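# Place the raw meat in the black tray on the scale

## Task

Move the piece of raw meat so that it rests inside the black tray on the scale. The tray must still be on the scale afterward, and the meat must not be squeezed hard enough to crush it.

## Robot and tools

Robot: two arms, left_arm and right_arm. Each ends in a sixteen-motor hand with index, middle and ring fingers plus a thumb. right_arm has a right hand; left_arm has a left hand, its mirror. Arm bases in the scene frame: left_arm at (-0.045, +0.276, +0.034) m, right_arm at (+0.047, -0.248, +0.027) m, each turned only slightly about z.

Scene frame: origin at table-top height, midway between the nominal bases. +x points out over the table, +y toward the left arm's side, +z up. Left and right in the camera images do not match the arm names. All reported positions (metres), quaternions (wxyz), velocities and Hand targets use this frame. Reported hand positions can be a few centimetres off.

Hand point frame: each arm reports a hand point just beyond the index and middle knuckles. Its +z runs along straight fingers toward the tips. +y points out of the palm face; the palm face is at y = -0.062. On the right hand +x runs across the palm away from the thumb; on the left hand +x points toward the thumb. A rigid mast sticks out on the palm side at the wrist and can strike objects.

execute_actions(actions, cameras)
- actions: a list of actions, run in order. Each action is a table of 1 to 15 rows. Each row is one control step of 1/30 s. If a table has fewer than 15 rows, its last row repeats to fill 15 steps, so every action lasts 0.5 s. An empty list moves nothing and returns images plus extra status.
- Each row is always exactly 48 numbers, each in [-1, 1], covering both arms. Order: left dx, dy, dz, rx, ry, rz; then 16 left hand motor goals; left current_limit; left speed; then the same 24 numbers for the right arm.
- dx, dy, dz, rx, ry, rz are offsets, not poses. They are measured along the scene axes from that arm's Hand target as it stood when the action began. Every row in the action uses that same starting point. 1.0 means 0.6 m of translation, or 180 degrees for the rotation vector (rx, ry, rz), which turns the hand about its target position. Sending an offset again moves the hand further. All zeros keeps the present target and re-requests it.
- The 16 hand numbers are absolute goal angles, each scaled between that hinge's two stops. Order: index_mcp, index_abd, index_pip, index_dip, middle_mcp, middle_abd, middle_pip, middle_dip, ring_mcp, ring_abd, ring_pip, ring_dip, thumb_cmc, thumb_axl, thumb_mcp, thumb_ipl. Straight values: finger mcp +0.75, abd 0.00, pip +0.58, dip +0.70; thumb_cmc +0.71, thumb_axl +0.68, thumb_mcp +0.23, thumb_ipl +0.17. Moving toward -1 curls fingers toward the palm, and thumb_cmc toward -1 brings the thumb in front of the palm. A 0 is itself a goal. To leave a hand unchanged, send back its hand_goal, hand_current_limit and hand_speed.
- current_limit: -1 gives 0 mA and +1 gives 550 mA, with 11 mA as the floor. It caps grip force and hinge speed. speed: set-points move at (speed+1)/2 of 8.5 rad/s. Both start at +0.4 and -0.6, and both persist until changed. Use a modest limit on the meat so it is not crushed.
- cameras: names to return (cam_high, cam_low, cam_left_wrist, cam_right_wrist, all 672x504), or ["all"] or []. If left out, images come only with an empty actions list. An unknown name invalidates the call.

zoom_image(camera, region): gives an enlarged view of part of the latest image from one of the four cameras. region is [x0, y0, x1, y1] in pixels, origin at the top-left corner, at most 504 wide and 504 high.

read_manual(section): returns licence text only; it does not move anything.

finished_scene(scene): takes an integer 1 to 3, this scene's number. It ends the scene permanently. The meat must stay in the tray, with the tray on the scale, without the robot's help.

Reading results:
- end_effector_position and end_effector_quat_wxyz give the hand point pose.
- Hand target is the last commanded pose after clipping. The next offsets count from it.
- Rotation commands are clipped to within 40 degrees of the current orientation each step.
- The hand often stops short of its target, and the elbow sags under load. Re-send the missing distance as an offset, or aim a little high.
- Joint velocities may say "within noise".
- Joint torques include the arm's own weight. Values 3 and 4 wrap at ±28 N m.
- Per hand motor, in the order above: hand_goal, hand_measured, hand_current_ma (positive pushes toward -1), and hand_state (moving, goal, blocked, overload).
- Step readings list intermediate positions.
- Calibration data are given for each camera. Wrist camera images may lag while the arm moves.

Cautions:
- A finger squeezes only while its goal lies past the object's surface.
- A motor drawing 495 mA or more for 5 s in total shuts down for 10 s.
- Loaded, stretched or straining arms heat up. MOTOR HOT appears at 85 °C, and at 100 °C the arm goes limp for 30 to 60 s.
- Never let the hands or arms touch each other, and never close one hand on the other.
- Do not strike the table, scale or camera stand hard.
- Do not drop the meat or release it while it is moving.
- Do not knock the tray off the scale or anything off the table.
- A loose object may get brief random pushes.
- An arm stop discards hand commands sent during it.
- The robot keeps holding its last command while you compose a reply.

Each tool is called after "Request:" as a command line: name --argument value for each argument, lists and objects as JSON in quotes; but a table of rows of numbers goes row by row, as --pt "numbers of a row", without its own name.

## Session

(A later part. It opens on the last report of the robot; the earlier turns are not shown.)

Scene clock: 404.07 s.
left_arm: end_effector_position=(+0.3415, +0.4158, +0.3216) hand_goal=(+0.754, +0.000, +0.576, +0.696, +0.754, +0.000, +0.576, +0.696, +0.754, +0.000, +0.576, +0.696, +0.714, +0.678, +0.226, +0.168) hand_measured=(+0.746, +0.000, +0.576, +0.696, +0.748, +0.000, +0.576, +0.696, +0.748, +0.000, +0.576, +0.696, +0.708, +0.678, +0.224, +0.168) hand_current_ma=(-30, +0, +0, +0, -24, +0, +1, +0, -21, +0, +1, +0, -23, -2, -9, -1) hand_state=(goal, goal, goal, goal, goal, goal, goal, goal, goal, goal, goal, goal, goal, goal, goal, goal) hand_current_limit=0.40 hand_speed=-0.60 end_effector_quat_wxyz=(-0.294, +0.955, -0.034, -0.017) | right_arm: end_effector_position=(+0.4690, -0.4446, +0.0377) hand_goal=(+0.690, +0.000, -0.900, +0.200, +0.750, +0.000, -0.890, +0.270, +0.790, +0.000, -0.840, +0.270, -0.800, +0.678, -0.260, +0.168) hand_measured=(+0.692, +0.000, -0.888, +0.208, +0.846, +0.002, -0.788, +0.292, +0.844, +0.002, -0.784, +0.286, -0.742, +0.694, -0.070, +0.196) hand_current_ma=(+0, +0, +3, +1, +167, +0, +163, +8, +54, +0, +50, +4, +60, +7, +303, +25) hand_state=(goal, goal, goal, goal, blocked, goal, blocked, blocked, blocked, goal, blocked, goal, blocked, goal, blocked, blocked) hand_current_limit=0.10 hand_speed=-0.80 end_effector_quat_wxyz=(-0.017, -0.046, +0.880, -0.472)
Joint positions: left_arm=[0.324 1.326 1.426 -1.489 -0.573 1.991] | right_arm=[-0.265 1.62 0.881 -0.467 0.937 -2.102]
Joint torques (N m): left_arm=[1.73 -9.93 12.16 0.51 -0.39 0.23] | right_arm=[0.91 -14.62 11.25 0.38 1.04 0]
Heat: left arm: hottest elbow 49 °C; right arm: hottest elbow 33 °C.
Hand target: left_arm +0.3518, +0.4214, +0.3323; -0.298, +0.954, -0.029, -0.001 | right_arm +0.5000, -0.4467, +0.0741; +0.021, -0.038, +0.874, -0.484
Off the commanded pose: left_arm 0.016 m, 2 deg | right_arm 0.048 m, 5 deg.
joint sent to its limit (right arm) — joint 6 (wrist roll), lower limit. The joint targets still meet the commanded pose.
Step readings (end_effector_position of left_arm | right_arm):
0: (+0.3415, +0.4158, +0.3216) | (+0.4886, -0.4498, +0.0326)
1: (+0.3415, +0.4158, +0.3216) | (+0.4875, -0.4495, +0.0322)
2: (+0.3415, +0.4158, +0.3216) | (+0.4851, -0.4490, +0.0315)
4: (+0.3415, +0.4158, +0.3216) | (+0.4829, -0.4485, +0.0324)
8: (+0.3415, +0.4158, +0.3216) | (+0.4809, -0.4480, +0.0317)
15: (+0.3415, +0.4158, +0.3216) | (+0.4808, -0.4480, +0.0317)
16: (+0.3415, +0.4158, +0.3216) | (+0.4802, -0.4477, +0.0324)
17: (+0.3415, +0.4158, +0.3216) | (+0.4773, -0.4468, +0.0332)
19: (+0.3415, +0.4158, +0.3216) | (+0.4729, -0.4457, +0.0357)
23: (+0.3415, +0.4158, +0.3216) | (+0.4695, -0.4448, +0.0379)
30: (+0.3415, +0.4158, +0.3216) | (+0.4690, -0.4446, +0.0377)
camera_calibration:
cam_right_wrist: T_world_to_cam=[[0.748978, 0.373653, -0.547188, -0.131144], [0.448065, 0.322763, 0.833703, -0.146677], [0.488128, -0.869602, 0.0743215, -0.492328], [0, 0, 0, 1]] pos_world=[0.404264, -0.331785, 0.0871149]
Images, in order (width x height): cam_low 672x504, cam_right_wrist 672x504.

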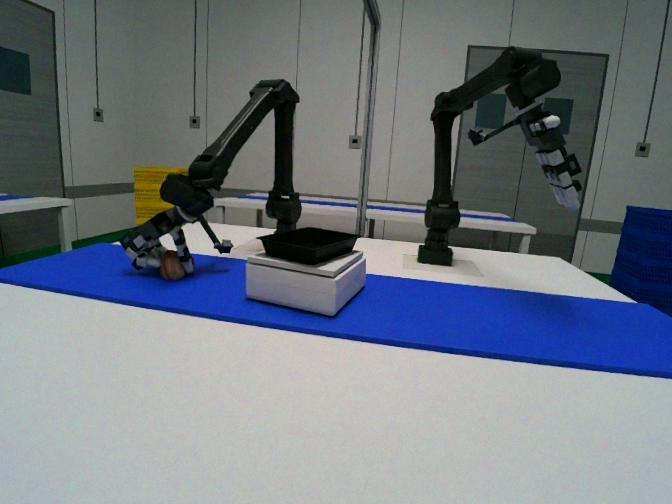

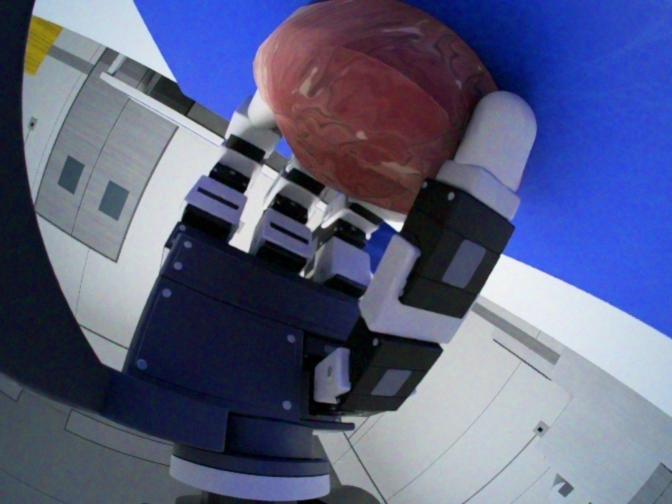

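Request:
execute_actions --actions '[[[0,0,0,0,0,0,0.754,0,0.576,0.696,0.754,0,0.576,0.696,0.754,0,0.576,0.696,0.714,0.678,0.226,0.168,0.4,-0.6,0.0,0,0.04,0,0,0,0.69,0,-0.9,0.2,0.75,0,-0.89,0.27,0.79,0,-0.84,0.27,-0.8,0.678,-0.26,0.168,0.1,-0.8]]]' --cameras '["cam_low","cam_right_wrist","cam_high"]'

Request:
zoom_image --camera "cam_low" --region '[90, 180, 250, 310]'

Request:
zoom_image --camera "cam_high" --region '[300, 70, 420, 190]'

Scene clock: 413.40 s.
left_arm: end_effector_position=(+0.3415, +0.4158, +0.3216) hand_goal=(+0.754, +0.000, +0.576, +0.696, +0.754, +0.000, +0.576, +0.696, +0.754, +0.000, +0.576, +0.696, +0.714, +0.678, +0.226, +0.168) hand_measured=(+0.746, +0.000, +0.576, +0.696, +0.748, +0.000, +0.576, +0.696, +0.748, +0.000, +0.576, +0.696, +0.708, +0.678, +0.224, +0.168) hand_current_ma=(-30, +0, +0, +0, -24, +0, +1, +0, -21, +0, +1, +0, -23, -2, -9, -1) hand_state=(goal, goal, goal, goal, goal, goal, goal, goal, goal, goal, goal, goal, goal, goal, goal, goal) hand_current_limit=0.40 hand_speed=-0.60 end_effector_quat_wxyz=(-0.294, +0.955, -0.034, -0.017) | right_arm: end_effector_position=(+0.4645, -0.4431, +0.0575) hand_goal=(+0.690, +0.000, -0.900, +0.200, +0.750, +0.000, -0.890, +0.270, +0.790, +0.000, -0.840, +0.270, -0.800, +0.678, -0.260, +0.168) hand_measured=(+0.688, +0.000, -0.894, +0.204, +0.844, +0.002, -0.788, +0.292, +0.838, +0.002, -0.792, +0.286, -0.738, +0.696, -0.070, +0.196) hand_current_ma=(+0, +0, +1, +0, +158, +0, +162, +9, +45, +0, +40, +4, +66, +9, +302, +25) hand_state=(goal, goal, goal, goal, blocked, goal, blocked, blocked, blocked, goal, blocked, goal, blocked, goal, blocked, blocked) hand_current_limit=0.10 hand_speed=-0.80 end_effector_quat_wxyz=(-0.021, -0.049, +0.881, -0.470)
Joint positions: left_arm=[0.324 1.326 1.426 -1.489 -0.573 1.991] | right_arm=[-0.265 1.575 0.895 -0.537 0.935 -2.102]
Joint torques (N m): left_arm=[1.73 -9.93 12.16 0.5 -0.39 0.22] | right_arm=[0.97 -14.15 12.63 0.44 1.14 -0.01]
Heat: left arm: hottest elbow 49 °C; right arm: hottest elbow 33 °C.
Hand target: left_arm +0.3518, +0.4214, +0.3323; -0.298, +0.954, -0.029, -0.001 | right_arm +0.4999, -0.4467, +0.0980; +0.021, -0.038, +0.874, -0.484
Off the commanded pose: left_arm 0.016 m, 2 deg | right_arm 0.054 m, 5 deg.
joint sent to its limit (right arm) — joint 6 (wrist roll), lower limit. The joint targets still meet the commanded pose.
Step readings (end_effector_position of left_arm | right_arm):
0: (+0.3415, +0.4158, +0.3216) | (+0.4690, -0.4446, +0.0377)
1: (+0.3415, +0.4158, +0.3216) | (+0.4683, -0.4443, +0.0386)
2: (+0.3415, +0.4158, +0.3216) | (+0.4659, -0.4435, +0.0399)
4: (+0.3415, +0.4158, +0.3216) | (+0.4623, -0.4426, +0.0446)
8: (+0.3415, +0.4158, +0.3216) | (+0.4618, -0.4425, +0.0540)
15: (+0.3415, +0.4158, +0.3216) | (+0.4646, -0.4432, +0.0576)
camera_calibration:
cam_right_wrist: T_world_to_cam=[[0.74325, 0.376503, -0.553015, -0.113174], [0.456123, 0.319533, 0.830572, -0.166675], [0.48942, -0.869565, 0.0657611, -0.490419], [0, 0, 0, 1]] pos_world=[0.400161, -0.330583, 0.108099]
Images, in order (width x height): cam_high 672x504, cam_low 672x504, cam_right_wrist 672x504.

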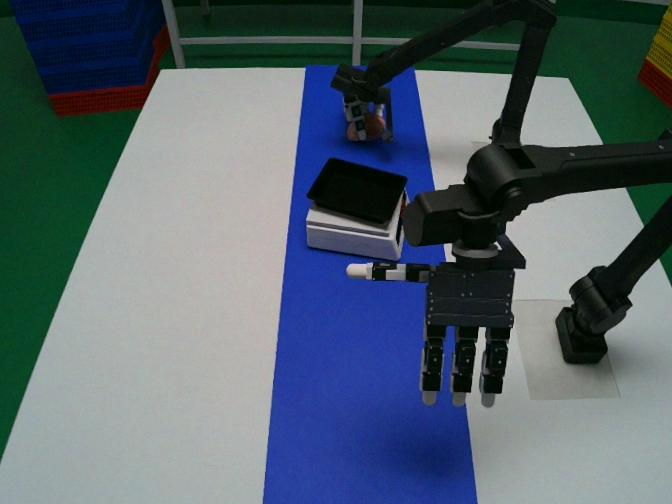

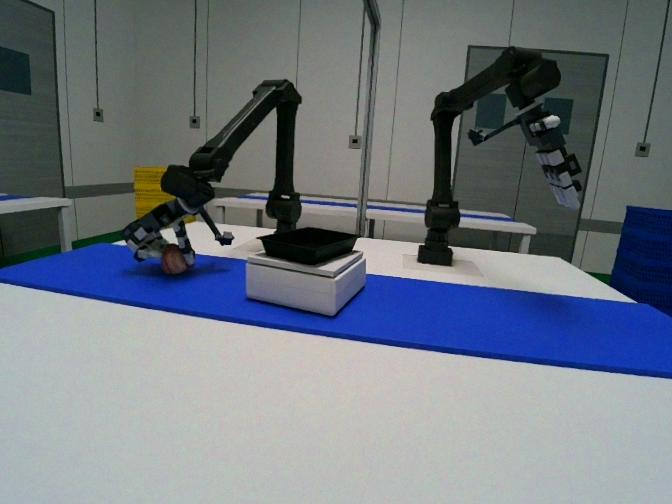

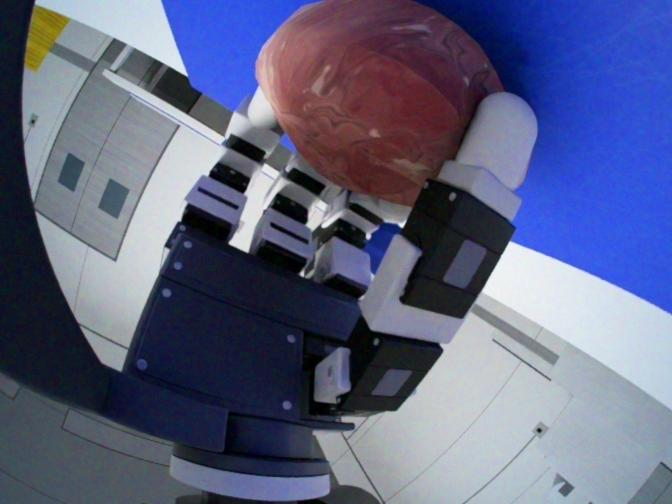

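Scaled by 3.150 from the camera's 672x504 image, which has a finer 960x720 frame.

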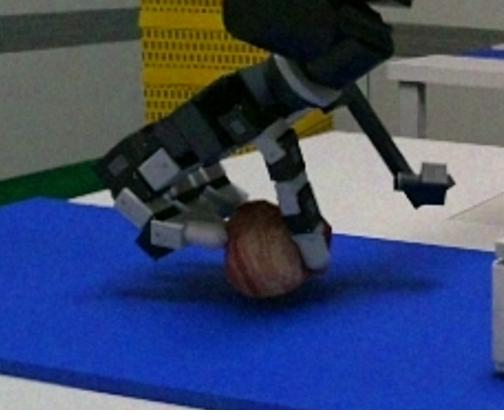

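Scaled by 4.200 from the camera's 672x504 image, which has a finer 960x720 frame.

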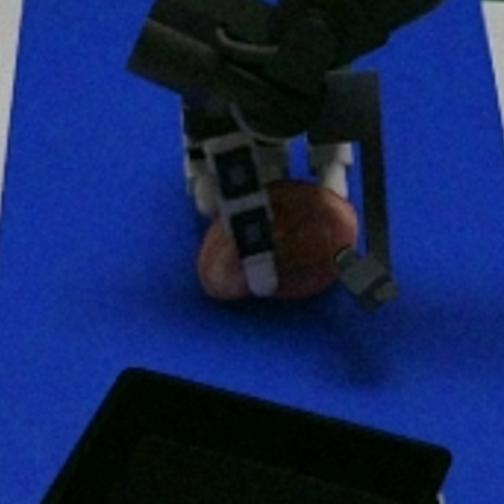

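Request:
execute_actions --actions '[[[0,0,0,0,0,0,0.754,0,0.576,0.696,0.754,0,0.576,0.696,0.754,0,0.576,0.696,0.714,0.678,0.226,0.168,0.4,-0.6,0.0,0,0.06,0,0,0,0.69,0,-0.9,0.2,0.75,0,-0.89,0.27,0.79,0,-0.84,0.27,-0.8,0.678,-0.26,0.168,0.1,-0.8]],[[0,0,0,0,0,0,0.754,0,0.576,0.696,0.754,0,0.576,0.696,0.754,0,0.576,0.696,0.714,0.678,0.226,0.168,0.4,-0.6,0.0,0,0.07,0,0,0,0.69,0,-0.9,0.2,0.75,0,-0.89,0.27,0.79,0,-0.84,0.27,-0.8,0.678,-0.26,0.168,0.1,-0.8]],[[0,0,0,0,0,0,0.754,0,0.576,0.696,0.754,0,0.576,0.696,0.754,0,0.576,0.696,0.714,0.678,0.226,0.168,0.4,-0.6,0.0,0.03,0.07,0,0,0,0.69,0,-0.9,0.2,0.75,0,-0.89,0.27,0.79,0,-0.84,0.27,-0.8,0.678,-0.26,0.168,0.1,-0.8]]]' --cameras '["cam_low","cam_right_wrist","cam_high"]'

Request:
zoom_image --camera "cam_low" --region '[90, 150, 250, 280]'

Scene clock: 457.30 s.
left_arm: end_effector_position=(+0.3415, +0.4158, +0.3216) hand_goal=(+0.754, +0.000, +0.576, +0.696, +0.754, +0.000, +0.576, +0.696, +0.754, +0.000, +0.576, +0.696, +0.714, +0.678, +0.226, +0.168) hand_measured=(+0.746, +0.000, +0.576, +0.696, +0.748, +0.000, +0.576, +0.696, +0.748, +0.000, +0.576, +0.696, +0.708, +0.678, +0.224, +0.168) hand_current_ma=(-30, +0, +0, +0, -24, +0, +1, +0, -21, +0, +1, +0, -23, -2, -9, -1) hand_state=(goal, goal, goal, goal, goal, goal, goal, goal, goal, goal, goal, goal, goal, goal, goal, goal) hand_current_limit=0.40 hand_speed=-0.60 end_effector_quat_wxyz=(-0.294, +0.955, -0.034, -0.017) | right_arm: end_effector_position=(+0.4737, -0.4244, +0.1750) hand_goal=(+0.690, +0.000, -0.900, +0.200, +0.750, +0.000, -0.890, +0.270, +0.790, +0.000, -0.840, +0.270, -0.800, +0.678, -0.260, +0.168) hand_measured=(+0.688, +0.000, -0.896, +0.202, +0.840, +0.002, -0.788, +0.294, +0.832, +0.002, -0.794, +0.286, -0.730, +0.698, -0.070, +0.196) hand_current_ma=(+0, +0, +0, +0, +147, +0, +161, +10, +35, +0, +35, +4, +83, +12, +303, +25) hand_state=(goal, goal, goal, goal, blocked, goal, blocked, blocked, blocked, goal, blocked, goal, blocked, blocked, blocked, blocked) hand_current_limit=0.10 hand_speed=-0.80 end_effector_quat_wxyz=(-0.020, -0.063, +0.881, -0.469)
Joint positions: left_arm=[0.324 1.326 1.426 -1.489 -0.573 1.991] | right_arm=[-0.218 1.429 1.089 -0.914 0.942 -2.07]
Joint torques (N m): left_arm=[1.79 -9.93 12.15 0.51 -0.39 0.22] | right_arm=[0.38 -12.69 14.3 0.32 1.44 0.2]
Heat: left arm: hottest elbow 49 °C; right arm: hottest elbow 41 °C.
Hand target: left_arm +0.3518, +0.4214, +0.3323; -0.298, +0.954, -0.029, -0.001 | right_arm +0.4999, -0.4286, +0.2182; +0.021, -0.038, +0.874, -0.484
Off the commanded pose: left_arm 0.016 m, 2 deg | right_arm 0.051 m, 6 deg.
Step readings (end_effector_position of left_arm | right_arm):
0: (+0.3415, +0.4158, +0.3216) | (+0.4645, -0.4431, +0.0575)
1: (+0.3415, +0.4158, +0.3216) | (+0.4637, -0.4428, +0.0588)
2: (+0.3415, +0.4158, +0.3216) | (+0.4606, -0.4419, +0.0610)
4: (+0.3415, +0.4158, +0.3216) | (+0.4580, -0.4412, +0.0687)
8: (+0.3415, +0.4158, +0.3216) | (+0.4634, -0.4425, +0.0877)
15: (+0.3415, +0.4158, +0.3216) | (+0.4698, -0.4440, +0.0960)
16: (+0.3415, +0.4158, +0.3216) | (+0.4685, -0.4437, +0.0971)
17: (+0.3415, +0.4158, +0.3216) | (+0.4647, -0.4427, +0.0993)
19: (+0.3415, +0.4158, +0.3216) | (+0.4615, -0.4419, +0.1069)
23: (+0.3415, +0.4158, +0.3216) | (+0.4660, -0.4430, +0.1257)
30: (+0.3415, +0.4158, +0.3216) | (+0.4717, -0.4444, +0.1345)
31: (+0.3415, +0.4158, +0.3216) | (+0.4702, -0.4433, +0.1356)
32: (+0.3415, +0.4158, +0.3216) | (+0.4657, -0.4405, +0.1380)
34: (+0.3415, +0.4158, +0.3216) | (+0.4617, -0.4342, +0.1458)
38: (+0.3415, +0.4158, +0.3216) | (+0.4670, -0.4251, +0.1651)
45: (+0.3415, +0.4158, +0.3216) | (+0.4743, -0.4245, +0.1751)
camera_calibration:
cam_right_wrist: T_world_to_cam=[[0.726992, 0.397044, -0.560214, -0.0444706], [0.4567, 0.329644, 0.826293, -0.269614], [0.512745, -0.856558, 0.0583185, -0.490647], [0, 0, 0, 1]] pos_world=[0.407039, -0.313734, 0.226481]
Images, in order (width x height): cam_high 672x504, cam_low 672x504, cam_right_wrist 672x504.

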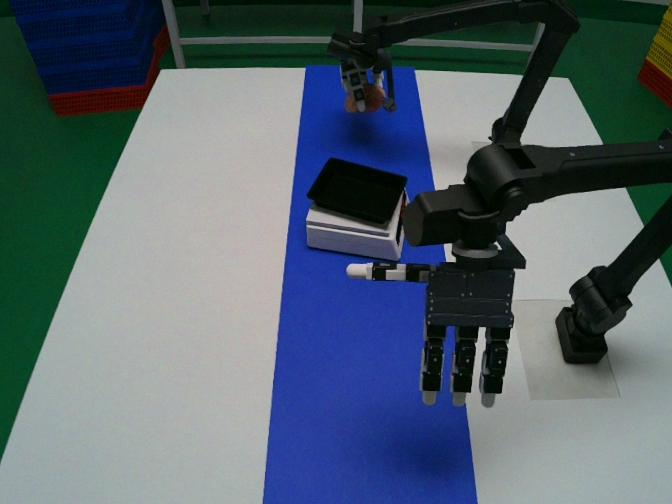

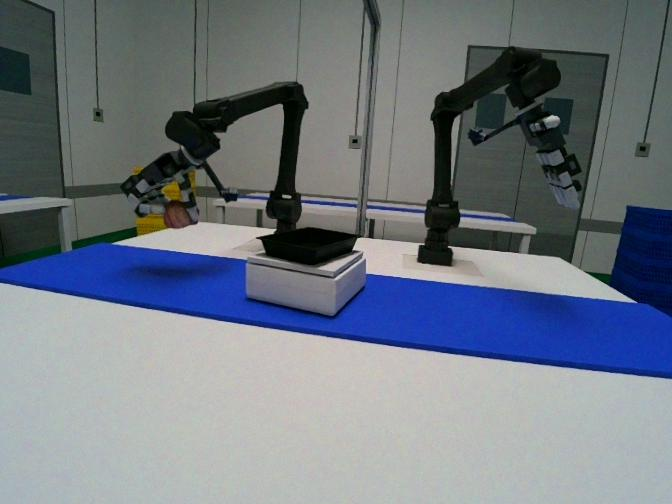

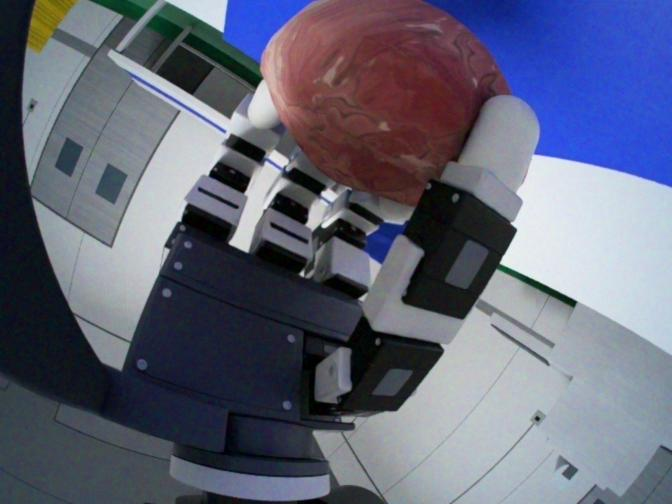

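Scaled by 3.150 from the camera's 672x504 image, which has a finer 960x720 frame.

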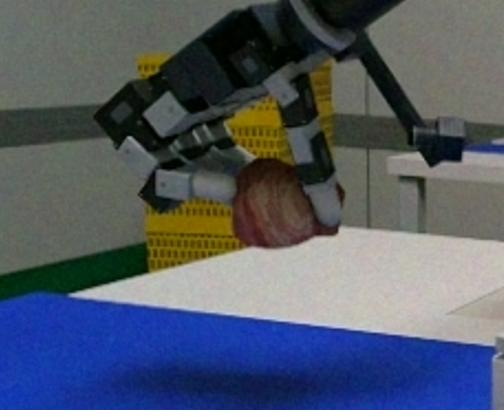

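Request:
execute_actions --actions '[[[0,0,0,0,0,0,0.754,0,0.576,0.696,0.754,0,0.576,0.696,0.754,0,0.576,0.696,0.714,0.678,0.226,0.168,0.4,-0.6,0.0065,0.06,0.03,0,0,0.022,0.69,0,-0.9,0.2,0.75,0,-0.89,0.27,0.78,0,-0.85,0.27,-0.84,0.678,-0.28,0.168,0.1,-0.8]],[[0,0,0,0,0,0,0.754,0,0.576,0.696,0.754,0,0.576,0.696,0.754,0,0.576,0.696,0.714,0.678,0.226,0.168,0.4,-0.6,0.0065,0.0745,0.03,0,0,0.0277,0.69,0,-0.9,0.2,0.75,0,-0.89,0.27,0.78,0,-0.85,0.27,-0.84,0.678,-0.28,0.168,0.1,-0.8]],[[0,0,0,0,0,0,0.754,0,0.576,0.696,0.754,0,0.576,0.696,0.754,0,0.576,0.696,0.714,0.678,0.226,0.168,0.4,-0.6,0.0065,0.0745,0.02,0,0,0.0277,0.69,0,-0.9,0.2,0.75,0,-0.89,0.27,0.78,0,-0.85,0.27,-0.84,0.678,-0.28,0.168,0.1,-0.8]],[[0,0,0,0,0,0,0.754,0,0.576,0.696,0.754,0,0.576,0.696,0.754,0,0.576,0.696,0.714,0.678,0.226,0.168,0.4,-0.6,0.0065,0.0745,0,0,0,0.0277,0.69,0,-0.9,0.2,0.75,0,-0.89,0.27,0.78,0,-0.85,0.27,-0.84,0.678,-0.28,0.168,0.1,-0.8]],[[0,0,0,0,0,0,0.754,0,0.576,0.696,0.754,0,0.576,0.696,0.754,0,0.576,0.696,0.714,0.678,0.226,0.168,0.4,-0.6,0.0065,0.0745,0,0,0,0.0277,0.69,0,-0.9,0.2,0.75,0,-0.89,0.27,0.78,0,-0.85,0.27,-0.84,0.678,-0.28,0.168,0.1,-0.8]],[[0,0,0,0,0,0,0.754,0,0.576,0.696,0.754,0,0.576,0.696,0.754,0,0.576,0.696,0.714,0.678,0.226,0.168,0.4,-0.6,0.0065,0.0745,0,0,0,0.0277,0.69,0,-0.9,0.2,0.75,0,-0.89,0.27,0.78,0,-0.85,0.27,-0.84,0.678,-0.28,0.168,0.1,-0.8]],[[0,0,0,0,0,0,0.754,0,0.576,0.696,0.754,0,0.576,0.696,0.754,0,0.576,0.696,0.714,0.678,0.226,0.168,0.4,-0.6,0.0065,0.0745,0,0,0,0.0277,0.69,0,-0.9,0.2,0.75,0,-0.89,0.27,0.78,0,-0.85,0.27,-0.84,0.678,-0.28,0.168,0.1,-0.8]],[[0,0,0,0,0,0,0.754,0,0.576,0.696,0.754,0,0.576,0.696,0.754,0,0.576,0.696,0.714,0.678,0.226,0.168,0.4,-0.6,0.0065,0.0745,0,0,0,0.0277,0.69,0,-0.9,0.2,0.75,0,-0.89,0.27,0.78,0,-0.85,0.27,-0.84,0.678,-0.28,0.168,0.1,-0.8]],[[0,0,0,0,0,0,0.754,0,0.576,0.696,0.754,0,0.576,0.696,0.754,0,0.576,0.696,0.714,0.678,0.226,0.168,0.4,-0.6,0.0065,0.0745,0,0,0,0.0277,0.69,0,-0.9,0.2,0.75,0,-0.89,0.27,0.78,0,-0.85,0.27,-0.84,0.678,-0.28,0.168,0.1,-0.8]]]' --cameras '["all"]'

Request:
zoom_image --camera "cam_high" --region '[280, 100, 460, 280]'

Request:
zoom_image --camera "cam_low" --region '[220, 140, 420, 320]'

Scene clock: 487.20 s.
left_arm: end_effector_position=(+0.3415, +0.4158, +0.3216) hand_goal=(+0.754, +0.000, +0.576, +0.696, +0.754, +0.000, +0.576, +0.696, +0.754, +0.000, +0.576, +0.696, +0.714, +0.678, +0.226, +0.168) hand_measured=(+0.746, +0.000, +0.576, +0.696, +0.748, +0.000, +0.576, +0.696, +0.748, +0.000, +0.576, +0.696, +0.708, +0.678, +0.224, +0.168) hand_current_ma=(-30, +0, +0, +0, -24, +0, +1, +0, -21, +0, +1, +0, -23, -2, -9, -1) hand_state=(goal, goal, goal, goal, goal, goal, goal, goal, goal, goal, goal, goal, goal, goal, goal, goal) hand_current_limit=0.40 hand_speed=-0.60 end_effector_quat_wxyz=(-0.294, +0.955, -0.034, -0.017) | right_arm: end_effector_position=(+0.5111, -0.0470, +0.2262) hand_goal=(+0.690, +0.000, -0.900, +0.200, +0.750, +0.000, -0.890, +0.270, +0.780, +0.000, -0.850, +0.270, -0.840, +0.678, -0.280, +0.168) hand_measured=(+0.686, +0.000, -0.896, +0.202, +0.838, +0.002, -0.792, +0.294, +0.824, +0.002, -0.802, +0.286, -0.730, +0.698, -0.070, +0.198) hand_current_ma=(+0, +0, +0, +0, +137, +0, +153, +10, +36, +0, +38, +4, +198, +12, +303, +26) hand_state=(goal, goal, goal, goal, blocked, goal, blocked, blocked, blocked, goal, blocked, goal, blocked, blocked, blocked, blocked) hand_current_limit=0.10 hand_speed=-0.80 end_effector_quat_wxyz=(+0.162, -0.381, +0.795, -0.443)
Joint positions: left_arm=[0.324 1.326 1.426 -1.489 -0.573 1.991] | right_arm=[0.568 1.511 1.316 -1.08 0.952 -2.025]
Joint torques (N m): left_arm=[1.73 -9.93 12.16 0.51 -0.39 0.22] | right_arm=[-0.62 -12.81 15.3 0.94 1.31 -0.07]
Heat: left arm: hottest elbow 49 °C; right arm: hottest elbow 41 °C.
Hand target: left_arm +0.3518, +0.4214, +0.3323; -0.298, +0.954, -0.029, -0.001 | right_arm +0.5351, -0.0351, +0.2662; +0.200, -0.361, +0.797, -0.441
Off the commanded pose: left_arm 0.016 m, 2 deg | right_arm 0.048 m, 5 deg.
Step readings (end_effector_position of left_arm | right_arm):
0: (+0.3415, +0.4158, +0.3216) | (+0.4738, -0.4244, +0.1750)
1: (+0.3415, +0.4158, +0.3216) | (+0.4738, -0.4222, +0.1754)
2: (+0.3415, +0.4158, +0.3216) | (+0.4718, -0.4200, +0.1757)
4: (+0.3415, +0.4158, +0.3216) | (+0.4706, -0.4084, +0.1773)
8: (+0.3415, +0.4158, +0.3216) | (+0.4744, -0.3895, +0.1818)
15: (+0.3415, +0.4158, +0.3216) | (+0.4774, -0.3864, +0.1847)
16: (+0.3415, +0.4158, +0.3216) | (+0.4768, -0.3849, +0.1854)
17: (+0.3415, +0.4158, +0.3216) | (+0.4751, -0.3818, +0.1862)
19: (+0.3415, +0.4158, +0.3216) | (+0.4737, -0.3688, +0.1896)
23: (+0.3415, +0.4158, +0.3216) | (+0.4791, -0.3463, +0.1995)
30: (+0.3415, +0.4158, +0.3216) | (+0.4843, -0.3434, +0.2060)
31: (+0.3415, +0.4158, +0.3216) | (+0.4837, -0.3419, +0.2061)
32: (+0.3415, +0.4158, +0.3216) | (+0.4824, -0.3392, +0.2065)
34: (+0.3415, +0.4158, +0.3216) | (+0.4815, -0.3265, +0.2075)
38: (+0.3415, +0.4158, +0.3216) | (+0.4853, -0.3042, +0.2111)
45: (+0.3415, +0.4158, +0.3216) | (+0.4879, -0.3009, +0.2142)
46: (+0.3415, +0.4158, +0.3216) | (+0.4879, -0.2994, +0.2142)
47: (+0.3415, +0.4158, +0.3216) | (+0.4877, -0.2966, +0.2144)
49: (+0.3415, +0.4158, +0.3216) | (+0.4881, -0.2838, +0.2142)
53: (+0.3415, +0.4158, +0.3216) | (+0.4898, -0.2614, +0.2149)
60: (+0.3415, +0.4158, +0.3216) | (+0.4908, -0.2584, +0.2164)
61: (+0.3415, +0.4158, +0.3216) | (+0.4908, -0.2568, +0.2166)
62: (+0.3415, +0.4158, +0.3216) | (+0.4905, -0.2541, +0.2169)
64: (+0.3415, +0.4158, +0.3216) | (+0.4909, -0.2415, +0.2180)
68: (+0.3415, +0.4158, +0.3216) | (+0.4933, -0.2192, +0.2220)
75: (+0.3415, +0.4158, +0.3216) | (+0.4948, -0.2160, +0.2244)
76: (+0.3415, +0.4158, +0.3216) | (+0.4948, -0.2146, +0.2247)
77: (+0.3415, +0.4158, +0.3216) | (+0.4948, -0.2118, +0.2250)
79: (+0.3415, +0.4158, +0.3216) | (+0.4954, -0.1992, +0.2263)
83: (+0.3415, +0.4158, +0.3216) | (+0.4971, -0.1771, +0.2292)
90: (+0.3415, +0.4158, +0.3216) | (+0.4981, -0.1740, +0.2297)
91: (+0.3415, +0.4158, +0.3216) | (+0.4983, -0.1723, +0.2295)
92: (+0.3415, +0.4158, +0.3216) | (+0.4991, -0.1694, +0.2300)
94: (+0.3415, +0.4158, +0.3216) | (+0.5010, -0.1567, +0.2300)
98: (+0.3415, +0.4158, +0.3216) | (+0.5020, -0.1350, +0.2284)
105: (+0.3415, +0.4158, +0.3216) | (+0.5017, -0.1320, +0.2271)
106: (+0.3415, +0.4158, +0.3216) | (+0.5019, -0.1303, +0.2271)
107: (+0.3415, +0.4158, +0.3216) | (+0.5028, -0.1275, +0.2277)
109: (+0.3415, +0.4158, +0.3216) | (+0.5049, -0.1151, +0.2284)
113: (+0.3415, +0.4158, +0.3216) | (+0.5064, -0.0935, +0.2284)
120: (+0.3415, +0.4158, +0.3216) | (+0.5059, -0.0899, +0.2273)
121: (+0.3415, +0.4158, +0.3216) | (+0.5061, -0.0884, +0.2274)
122: (+0.3415, +0.4158, +0.3216) | (+0.5070, -0.0856, +0.2279)
124: (+0.3415, +0.4158, +0.3216) | (+0.5100, -0.0732, +0.2288)
128: (+0.3415, +0.4158, +0.3216) | (+0.5123, -0.0507, +0.2280)
135: (+0.3415, +0.4158, +0.3216) | (+0.5112, -0.0469, +0.2263)
camera_calibration:
cam_left_wrist: T_world_to_cam=[[-0.729682, 0.593416, 0.339738, -0.131702], [0.453565, 0.0482284, 0.889917, -0.510532], [0.511706, 0.80345, -0.304344, -0.286927], [0, 0, 0, 1]] pos_world=[0.282282, 0.333307, 0.411751]
cam_right_wrist: T_world_to_cam=[[0.262647, 0.792435, -0.550512, 0.060982], [0.0935232, 0.546949, 0.831926, -0.258905], [0.960349, -0.269988, 0.0695432, -0.393206], [0, 0, 0, 1]] pos_world=[0.385812, -0.0128773, 0.276306]

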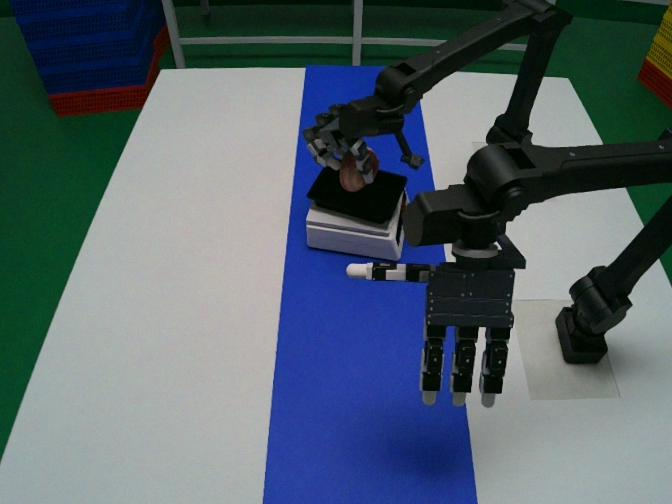

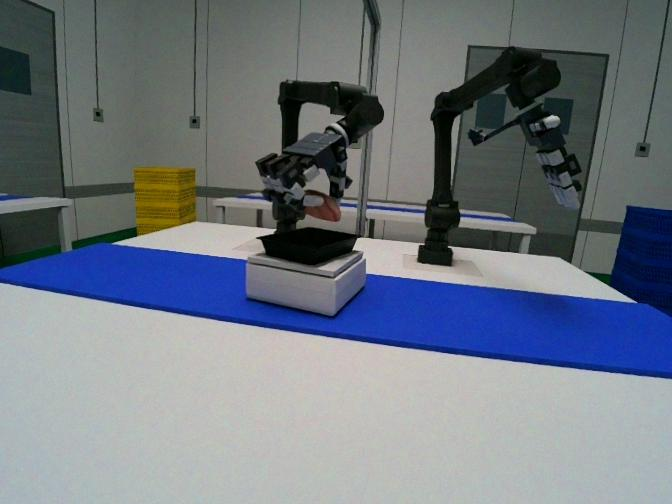

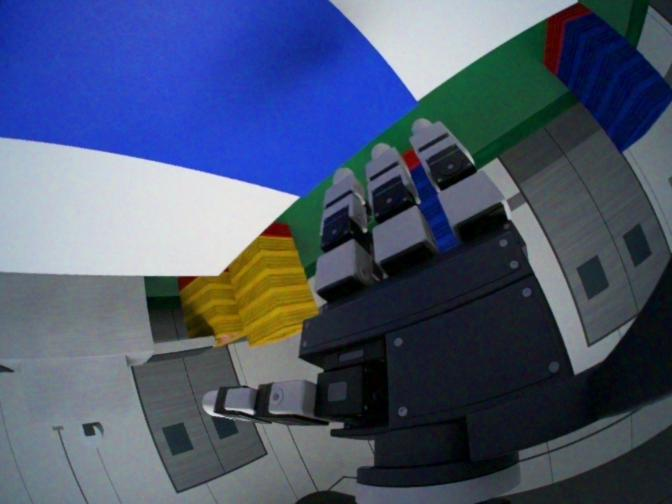

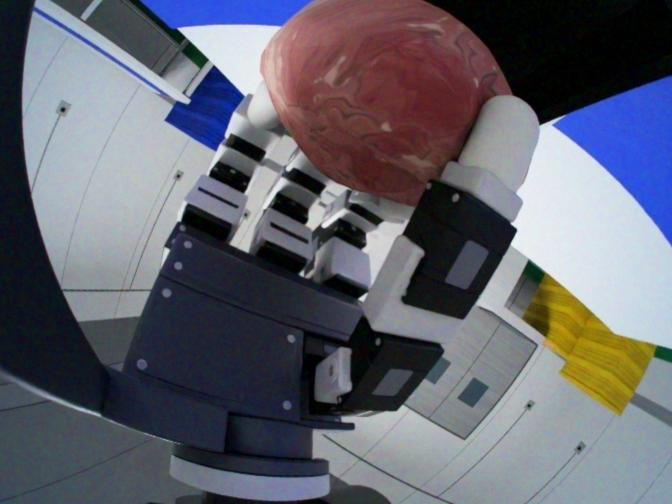

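Scaled by 2.800 from the camera's 672x504 image, which has a finer 960x720 frame.

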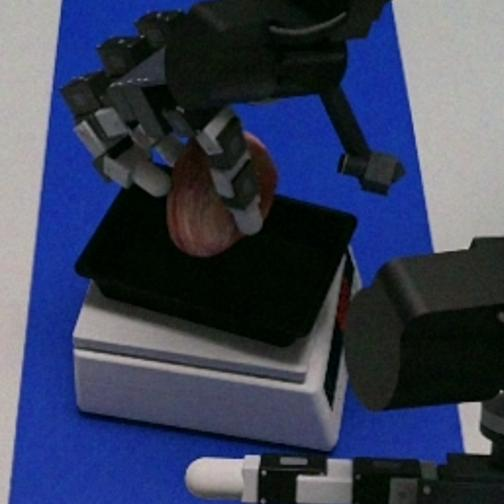

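Scaled by 2.520 from the camera's 672x504 image, which has a finer 960x720 frame.

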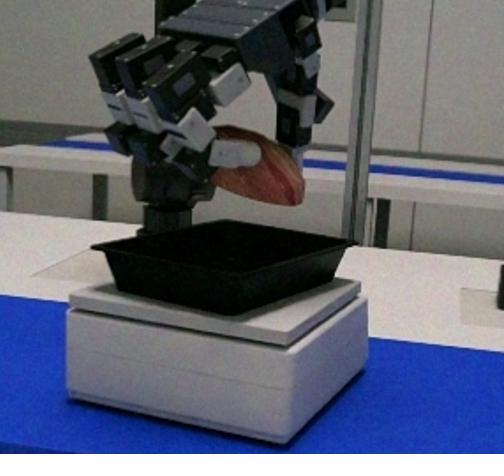

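Request:
execute_actions --actions '[[[0,0,0,0,0,0,0.754,0,0.576,0.696,0.754,0,0.576,0.696,0.754,0,0.576,0.696,0.714,0.678,0.226,0.168,0.4,-0.6,-0.01,-0.0275,-0.045,0,0,0,0.69,0,-0.9,0.2,0.75,0,-0.89,0.27,0.78,0,-0.85,0.27,-0.84,0.678,-0.28,0.168,0.1,-0.8]],[[0,0,0,0,0,0,0.754,0,0.576,0.696,0.754,0,0.576,0.696,0.754,0,0.576,0.696,0.714,0.678,0.226,0.168,0.4,-0.6,-0.022,-0.0275,-0.045,0,0,0,0.69,0,-0.9,0.2,0.75,0,-0.89,0.27,0.78,0,-0.85,0.27,-0.84,0.678,-0.28,0.168,0.1,-0.8]],[[0,0,0,0,0,0,0.754,0,0.576,0.696,0.754,0,0.576,0.696,0.754,0,0.576,0.696,0.714,0.678,0.226,0.168,0.4,-0.6,0,0,-0.03,0,0,0,0.69,0,-0.9,0.2,0.75,0,-0.89,0.27,0.78,0,-0.85,0.27,-0.84,0.678,-0.28,0.168,0.1,-0.8]]]' --cameras '["cam_high","cam_low","cam_right_wrist"]'

Request:
zoom_image --camera "cam_high" --region '[280, 100, 460, 280]'

Request:
zoom_image --camera "cam_low" --region '[220, 140, 420, 320]'

Scene clock: 522.17 s.
left_arm: end_effector_position=(+0.3415, +0.4158, +0.3216) hand_goal=(+0.754, +0.000, +0.576, +0.696, +0.754, +0.000, +0.576, +0.696, +0.754, +0.000, +0.576, +0.696, +0.714, +0.678, +0.226, +0.168) hand_measured=(+0.746, +0.000, +0.576, +0.696, +0.748, +0.000, +0.576, +0.696, +0.748, +0.000, +0.576, +0.696, +0.708, +0.678, +0.224, +0.168) hand_current_ma=(-30, +0, +0, +0, -24, +0, +1, +0, -21, +0, +1, +0, -23, -2, -9, -1) hand_state=(goal, goal, goal, goal, goal, goal, goal, goal, goal, goal, goal, goal, goal, goal, goal, goal) hand_current_limit=0.40 hand_speed=-0.60 end_effector_quat_wxyz=(-0.294, +0.955, -0.034, -0.017) | right_arm: end_effector_position=(+0.5101, -0.0644, +0.1784) hand_goal=(+0.690, +0.000, -0.900, +0.200, +0.750, +0.000, -0.890, +0.270, +0.780, +0.000, -0.850, +0.270, -0.840, +0.678, -0.280, +0.168) hand_measured=(+0.686, +0.000, -0.898, +0.202, +0.836, +0.004, -0.796, +0.294, +0.824, +0.002, -0.804, +0.286, -0.730, +0.700, -0.070, +0.198) hand_current_ma=(+0, +0, +0, +0, +136, +0, +142, +10, +36, +0, +35, +4, +195, +12, +303, +27) hand_state=(goal, goal, goal, goal, blocked, goal, blocked, blocked, blocked, goal, blocked, goal, blocked, blocked, blocked, blocked) hand_current_limit=0.10 hand_speed=-0.80 end_effector_quat_wxyz=(+0.184, -0.372, +0.797, -0.439)
Joint positions: left_arm=[0.324 1.326 1.426 -1.489 -0.573 1.991] | right_arm=[0.536 1.481 1.142 -0.837 0.938 -2.087]
Joint torques (N m): left_arm=[1.79 -9.93 12.16 0.5 -0.4 0.23] | right_arm=[-0.97 -13.57 8.62 1.43 1.19 -0.05]
Heat: left arm: hottest elbow 49 °C; right arm: hottest elbow 48 °C.
Hand target: left_arm +0.3518, +0.4214, +0.3323; -0.298, +0.954, -0.029, -0.001 | right_arm +0.5159, -0.0681, +0.1942; +0.200, -0.361, +0.797, -0.441
Off the commanded pose: left_arm 0.016 m, 2 deg | right_arm 0.017 m, 2 deg.
Step readings (end_effector_position of left_arm | right_arm):
0: (+0.3415, +0.4158, +0.3216) | (+0.5110, -0.0470, +0.2262)
1: (+0.3415, +0.4158, +0.3216) | (+0.5125, -0.0466, +0.2255)
2: (+0.3415, +0.4158, +0.3216) | (+0.5159, -0.0456, +0.2249)
4: (+0.3415, +0.4158, +0.3216) | (+0.5215, -0.0435, +0.2233)
8: (+0.3415, +0.4158, +0.3216) | (+0.5246, -0.0449, +0.2223)
15: (+0.3415, +0.4158, +0.3216) | (+0.5248, -0.0462, +0.2220)
16: (+0.3415, +0.4158, +0.3216) | (+0.5244, -0.0472, +0.2187)
17: (+0.3415, +0.4158, +0.3216) | (+0.5240, -0.0489, +0.2151)
19: (+0.3415, +0.4158, +0.3216) | (+0.5158, -0.0547, +0.2023)
23: (+0.3415, +0.4158, +0.3216) | (+0.5048, -0.0653, +0.1845)
30: (+0.3415, +0.4158, +0.3216) | (+0.5077, -0.0659, +0.1850)
31: (+0.3415, +0.4158, +0.3216) | (+0.5082, -0.0656, +0.1843)
32: (+0.3415, +0.4158, +0.3216) | (+0.5096, -0.0647, +0.1834)
34: (+0.3415, +0.4158, +0.3216) | (+0.5106, -0.0641, +0.1809)
38: (+0.3415, +0.4158, +0.3216) | (+0.5096, -0.0648, +0.1783)
45: (+0.3415, +0.4158, +0.3216) | (+0.5101, -0.0644, +0.1784)
camera_calibration:
cam_right_wrist: T_world_to_cam=[[0.277994, 0.808696, -0.518393, 0.0361872], [0.0564361, 0.524982, 0.84924, -0.195112], [0.958924, -0.26534, 0.100302, -0.398106], [0, 0, 0, 1]] pos_world=[0.382705, -0.0324674, 0.224387]
Images, in order (width x height): cam_high 672x504, cam_low 672x504, cam_right_wrist 672x504.

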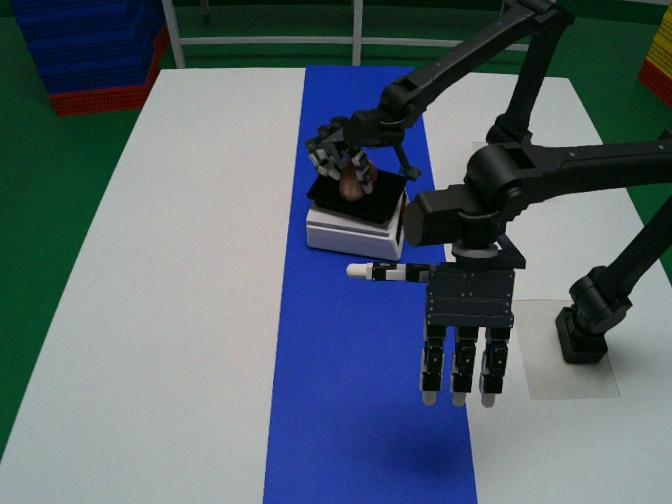

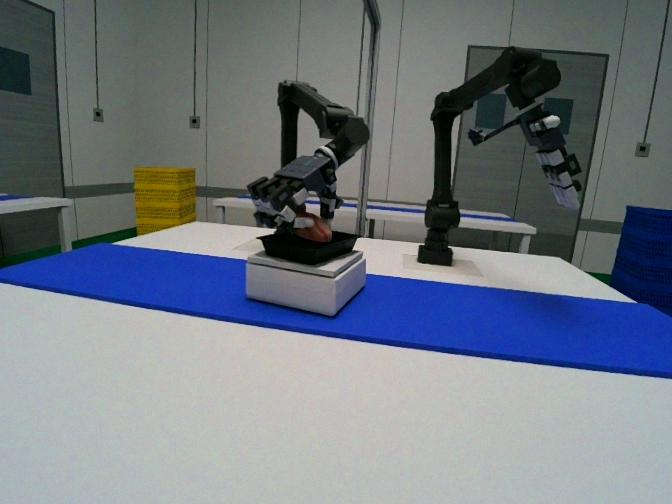

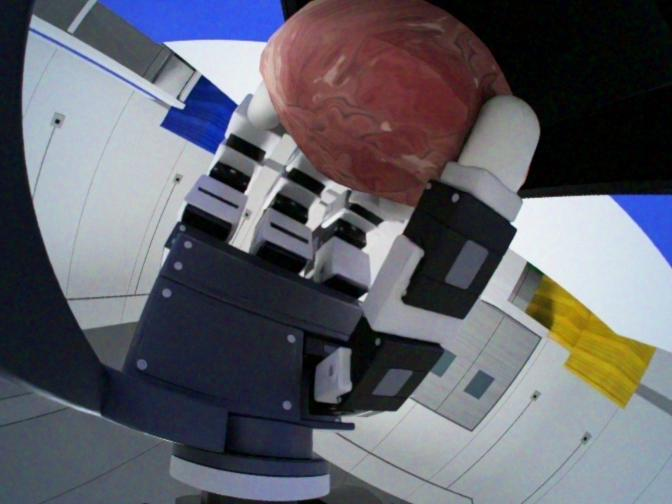

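Scaled by 2.800 from the camera's 672x504 image, which has a finer 960x720 frame.

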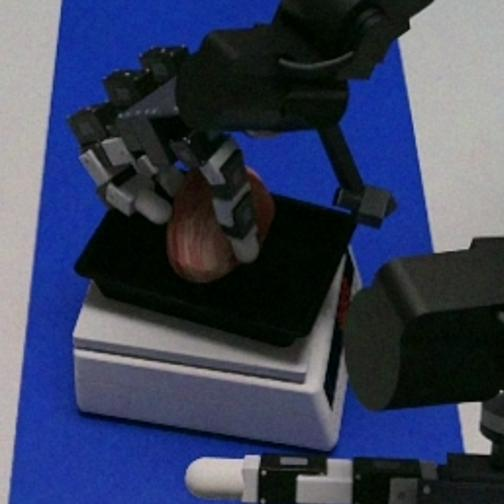

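Scaled by 2.520 from the camera's 672x504 image, which has a finer 960x720 frame.

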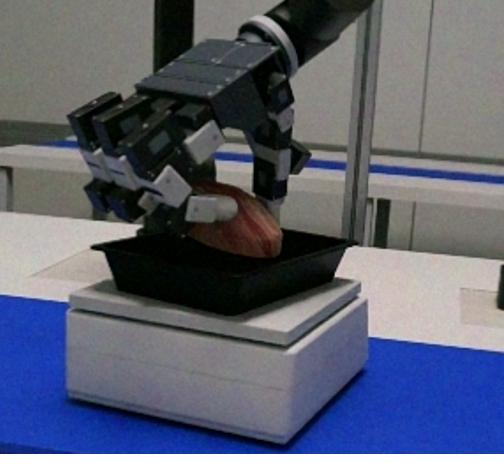

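Request:
execute_actions --actions '[[[0,0,0,0,0,0,0.754,0,0.576,0.696,0.754,0,0.576,0.696,0.754,0,0.576,0.696,0.714,0.678,0.226,0.168,0.4,-0.6,-0.006,-0.006,-0.04,0,0,0,0.69,0,-0.9,0.2,0.75,0,-0.89,0.27,0.78,0,-0.85,0.27,-0.84,0.678,-0.28,0.168,0.1,-0.8]],[[0,0,0,0,0,0,0.754,0,0.576,0.696,0.754,0,0.576,0.696,0.754,0,0.576,0.696,0.714,0.678,0.226,0.168,0.4,-0.6,0,0,-0.02,0,0,0,0.69,0,-0.9,0.2,0.75,0,-0.89,0.27,0.78,0,-0.85,0.27,-0.84,0.678,-0.28,0.168,0.1,-0.8]]]' --cameras '["cam_high","cam_low","cam_right_wrist"]'

Request:
zoom_image --camera "cam_low" --region '[220, 140, 420, 320]'

Scene clock: 541.93 s.
left_arm: end_effector_position=(+0.3415, +0.4158, +0.3216) hand_goal=(+0.754, +0.000, +0.576, +0.696, +0.754, +0.000, +0.576, +0.696, +0.754, +0.000, +0.576, +0.696, +0.714, +0.678, +0.226, +0.168) hand_measured=(+0.746, +0.000, +0.576, +0.696, +0.748, +0.000, +0.576, +0.696, +0.748, +0.000, +0.576, +0.696, +0.708, +0.678, +0.224, +0.168) hand_current_ma=(-30, +0, +0, +0, -24, +0, +1, +0, -21, +0, +1, +0, -23, -2, -9, -1) hand_state=(goal, goal, goal, goal, goal, goal, goal, goal, goal, goal, goal, goal, goal, goal, goal, goal) hand_current_limit=0.40 hand_speed=-0.60 end_effector_quat_wxyz=(-0.294, +0.955, -0.034, -0.017) | right_arm: end_effector_position=(+0.5058, -0.0671, +0.1537) hand_goal=(+0.690, +0.000, -0.900, +0.200, +0.750, +0.000, -0.890, +0.270, +0.780, +0.000, -0.850, +0.270, -0.840, +0.678, -0.280, +0.168) hand_measured=(+0.686, +0.000, -0.898, +0.202, +0.836, +0.004, -0.796, +0.294, +0.824, +0.002, -0.810, +0.286, -0.730, +0.700, -0.070, +0.198) hand_current_ma=(+0, +0, +0, +0, +136, +0, +142, +10, +36, +0, +27, +4, +195, +12, +303, +27) hand_state=(goal, goal, goal, goal, blocked, goal, blocked, blocked, blocked, goal, blocked, goal, blocked, blocked, blocked, blocked) hand_current_limit=0.10 hand_speed=-0.80 end_effector_quat_wxyz=(+0.195, -0.369, +0.796, -0.438)
Joint positions: left_arm=[0.324 1.326 1.426 -1.489 -0.573 1.991] | right_arm=[0.536 1.481 1.066 -0.735 0.937 -2.093]
Joint torques (N m): left_arm=[1.79 -9.88 12.16 0.51 -0.4 0.23] | right_arm=[-1.32 -11.52 8.24 1.52 1.14 -0.03]
Heat: left arm: hottest elbow 49 °C; right arm: hottest elbow 45 °C.
Hand target: left_arm +0.3518, +0.4214, +0.3323; -0.298, +0.954, -0.029, -0.001 | right_arm +0.5122, -0.0717, +0.1580; +0.200, -0.362, +0.797, -0.441
Off the commanded pose: left_arm 0.016 m, 2 deg | right_arm 0.009 m, 1 deg.
Step readings (end_effector_position of left_arm | right_arm):
0: (+0.3415, +0.4158, +0.3216) | (+0.5101, -0.0644, +0.1784)
1: (+0.3415, +0.4158, +0.3216) | (+0.5102, -0.0645, +0.1764)
2: (+0.3415, +0.4158, +0.3216) | (+0.5111, -0.0639, +0.1743)
4: (+0.3415, +0.4158, +0.3216) | (+0.5089, -0.0652, +0.1662)
8: (+0.3415, +0.4158, +0.3216) | (+0.5028, -0.0690, +0.1573)
15: (+0.3415, +0.4158, +0.3216) | (+0.5040, -0.0682, +0.1577)
16: (+0.3415, +0.4158, +0.3216) | (+0.5043, -0.0680, +0.1573)
17: (+0.3415, +0.4158, +0.3216) | (+0.5052, -0.0675, +0.1567)
19: (+0.3415, +0.4158, +0.3216) | (+0.5059, -0.0671, +0.1549)
23: (+0.3415, +0.4158, +0.3216) | (+0.5058, -0.0671, +0.1538)
30: (+0.3415, +0.4158, +0.3216) | (+0.5058, -0.0671, +0.1537)
camera_calibration:
cam_right_wrist: T_world_to_cam=[[0.284717, 0.815284, -0.504231, 0.0216282], [0.0384799, 0.515857, 0.85581, -0.164909], [0.957839, -0.263066, 0.115501, -0.393816], [0, 0, 0, 1]] pos_world=[0.3774, -0.0361634, 0.197522]
Images, in order (width x height): cam_high 672x504, cam_low 672x504, cam_right_wrist 672x504.

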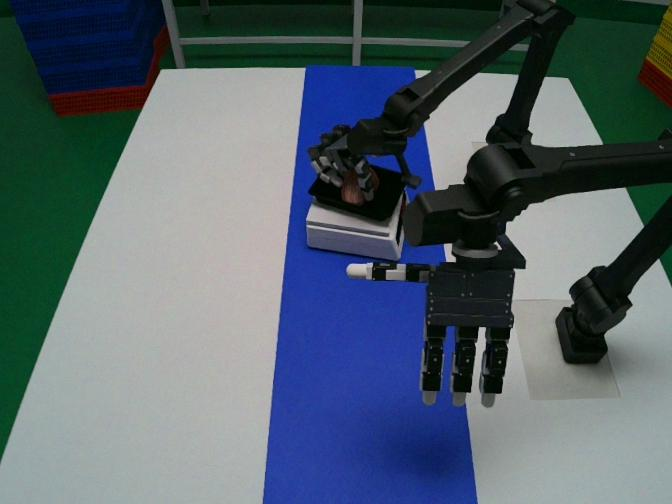

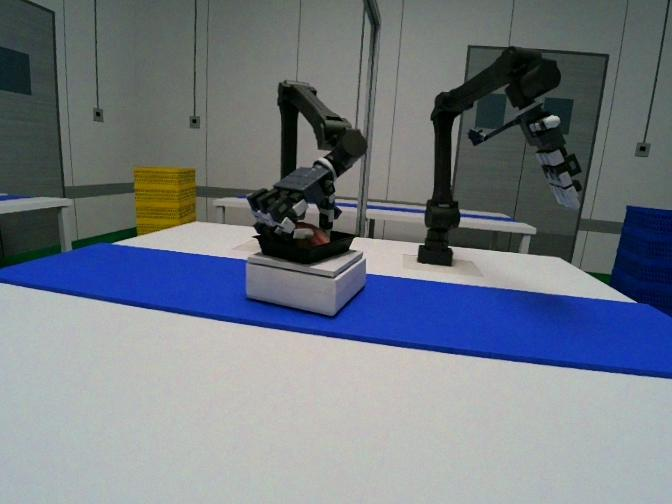

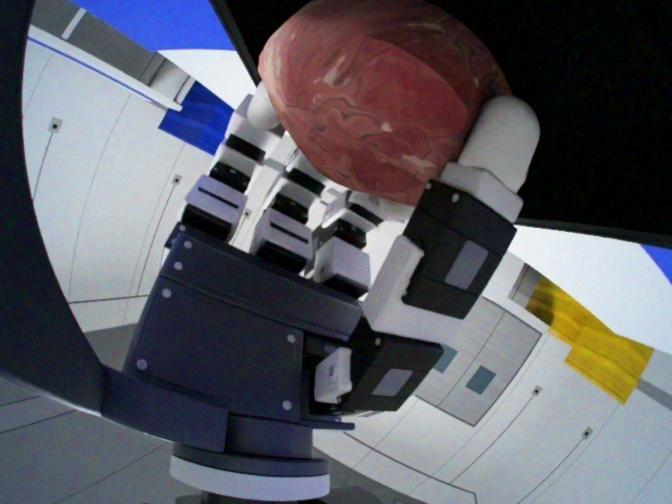

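Scaled by 2.520 from the camera's 672x504 image, which has a finer 960x720 frame.

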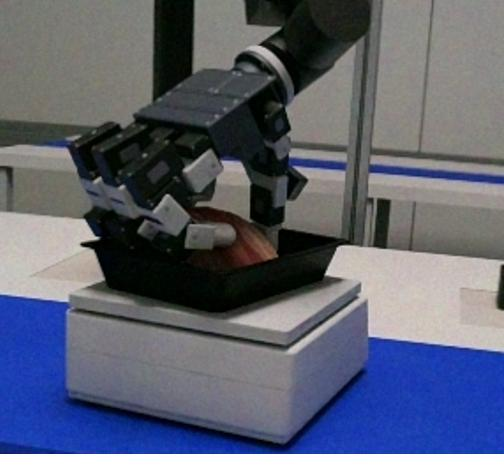

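Request:
zoom_image --camera "cam_high" --region '[280, 100, 460, 280]'

Scaled by 2.800 from the camera's 672x504 image, which has a finer 960x720 frame.

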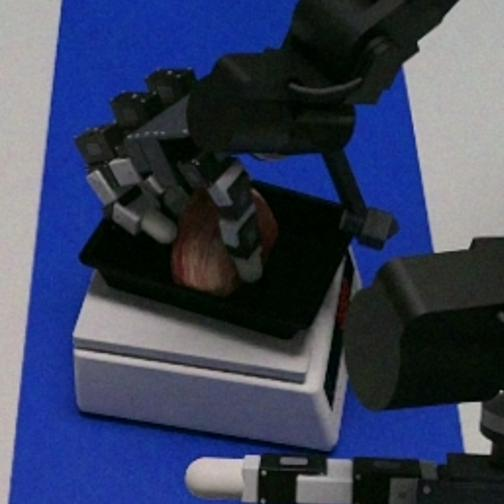

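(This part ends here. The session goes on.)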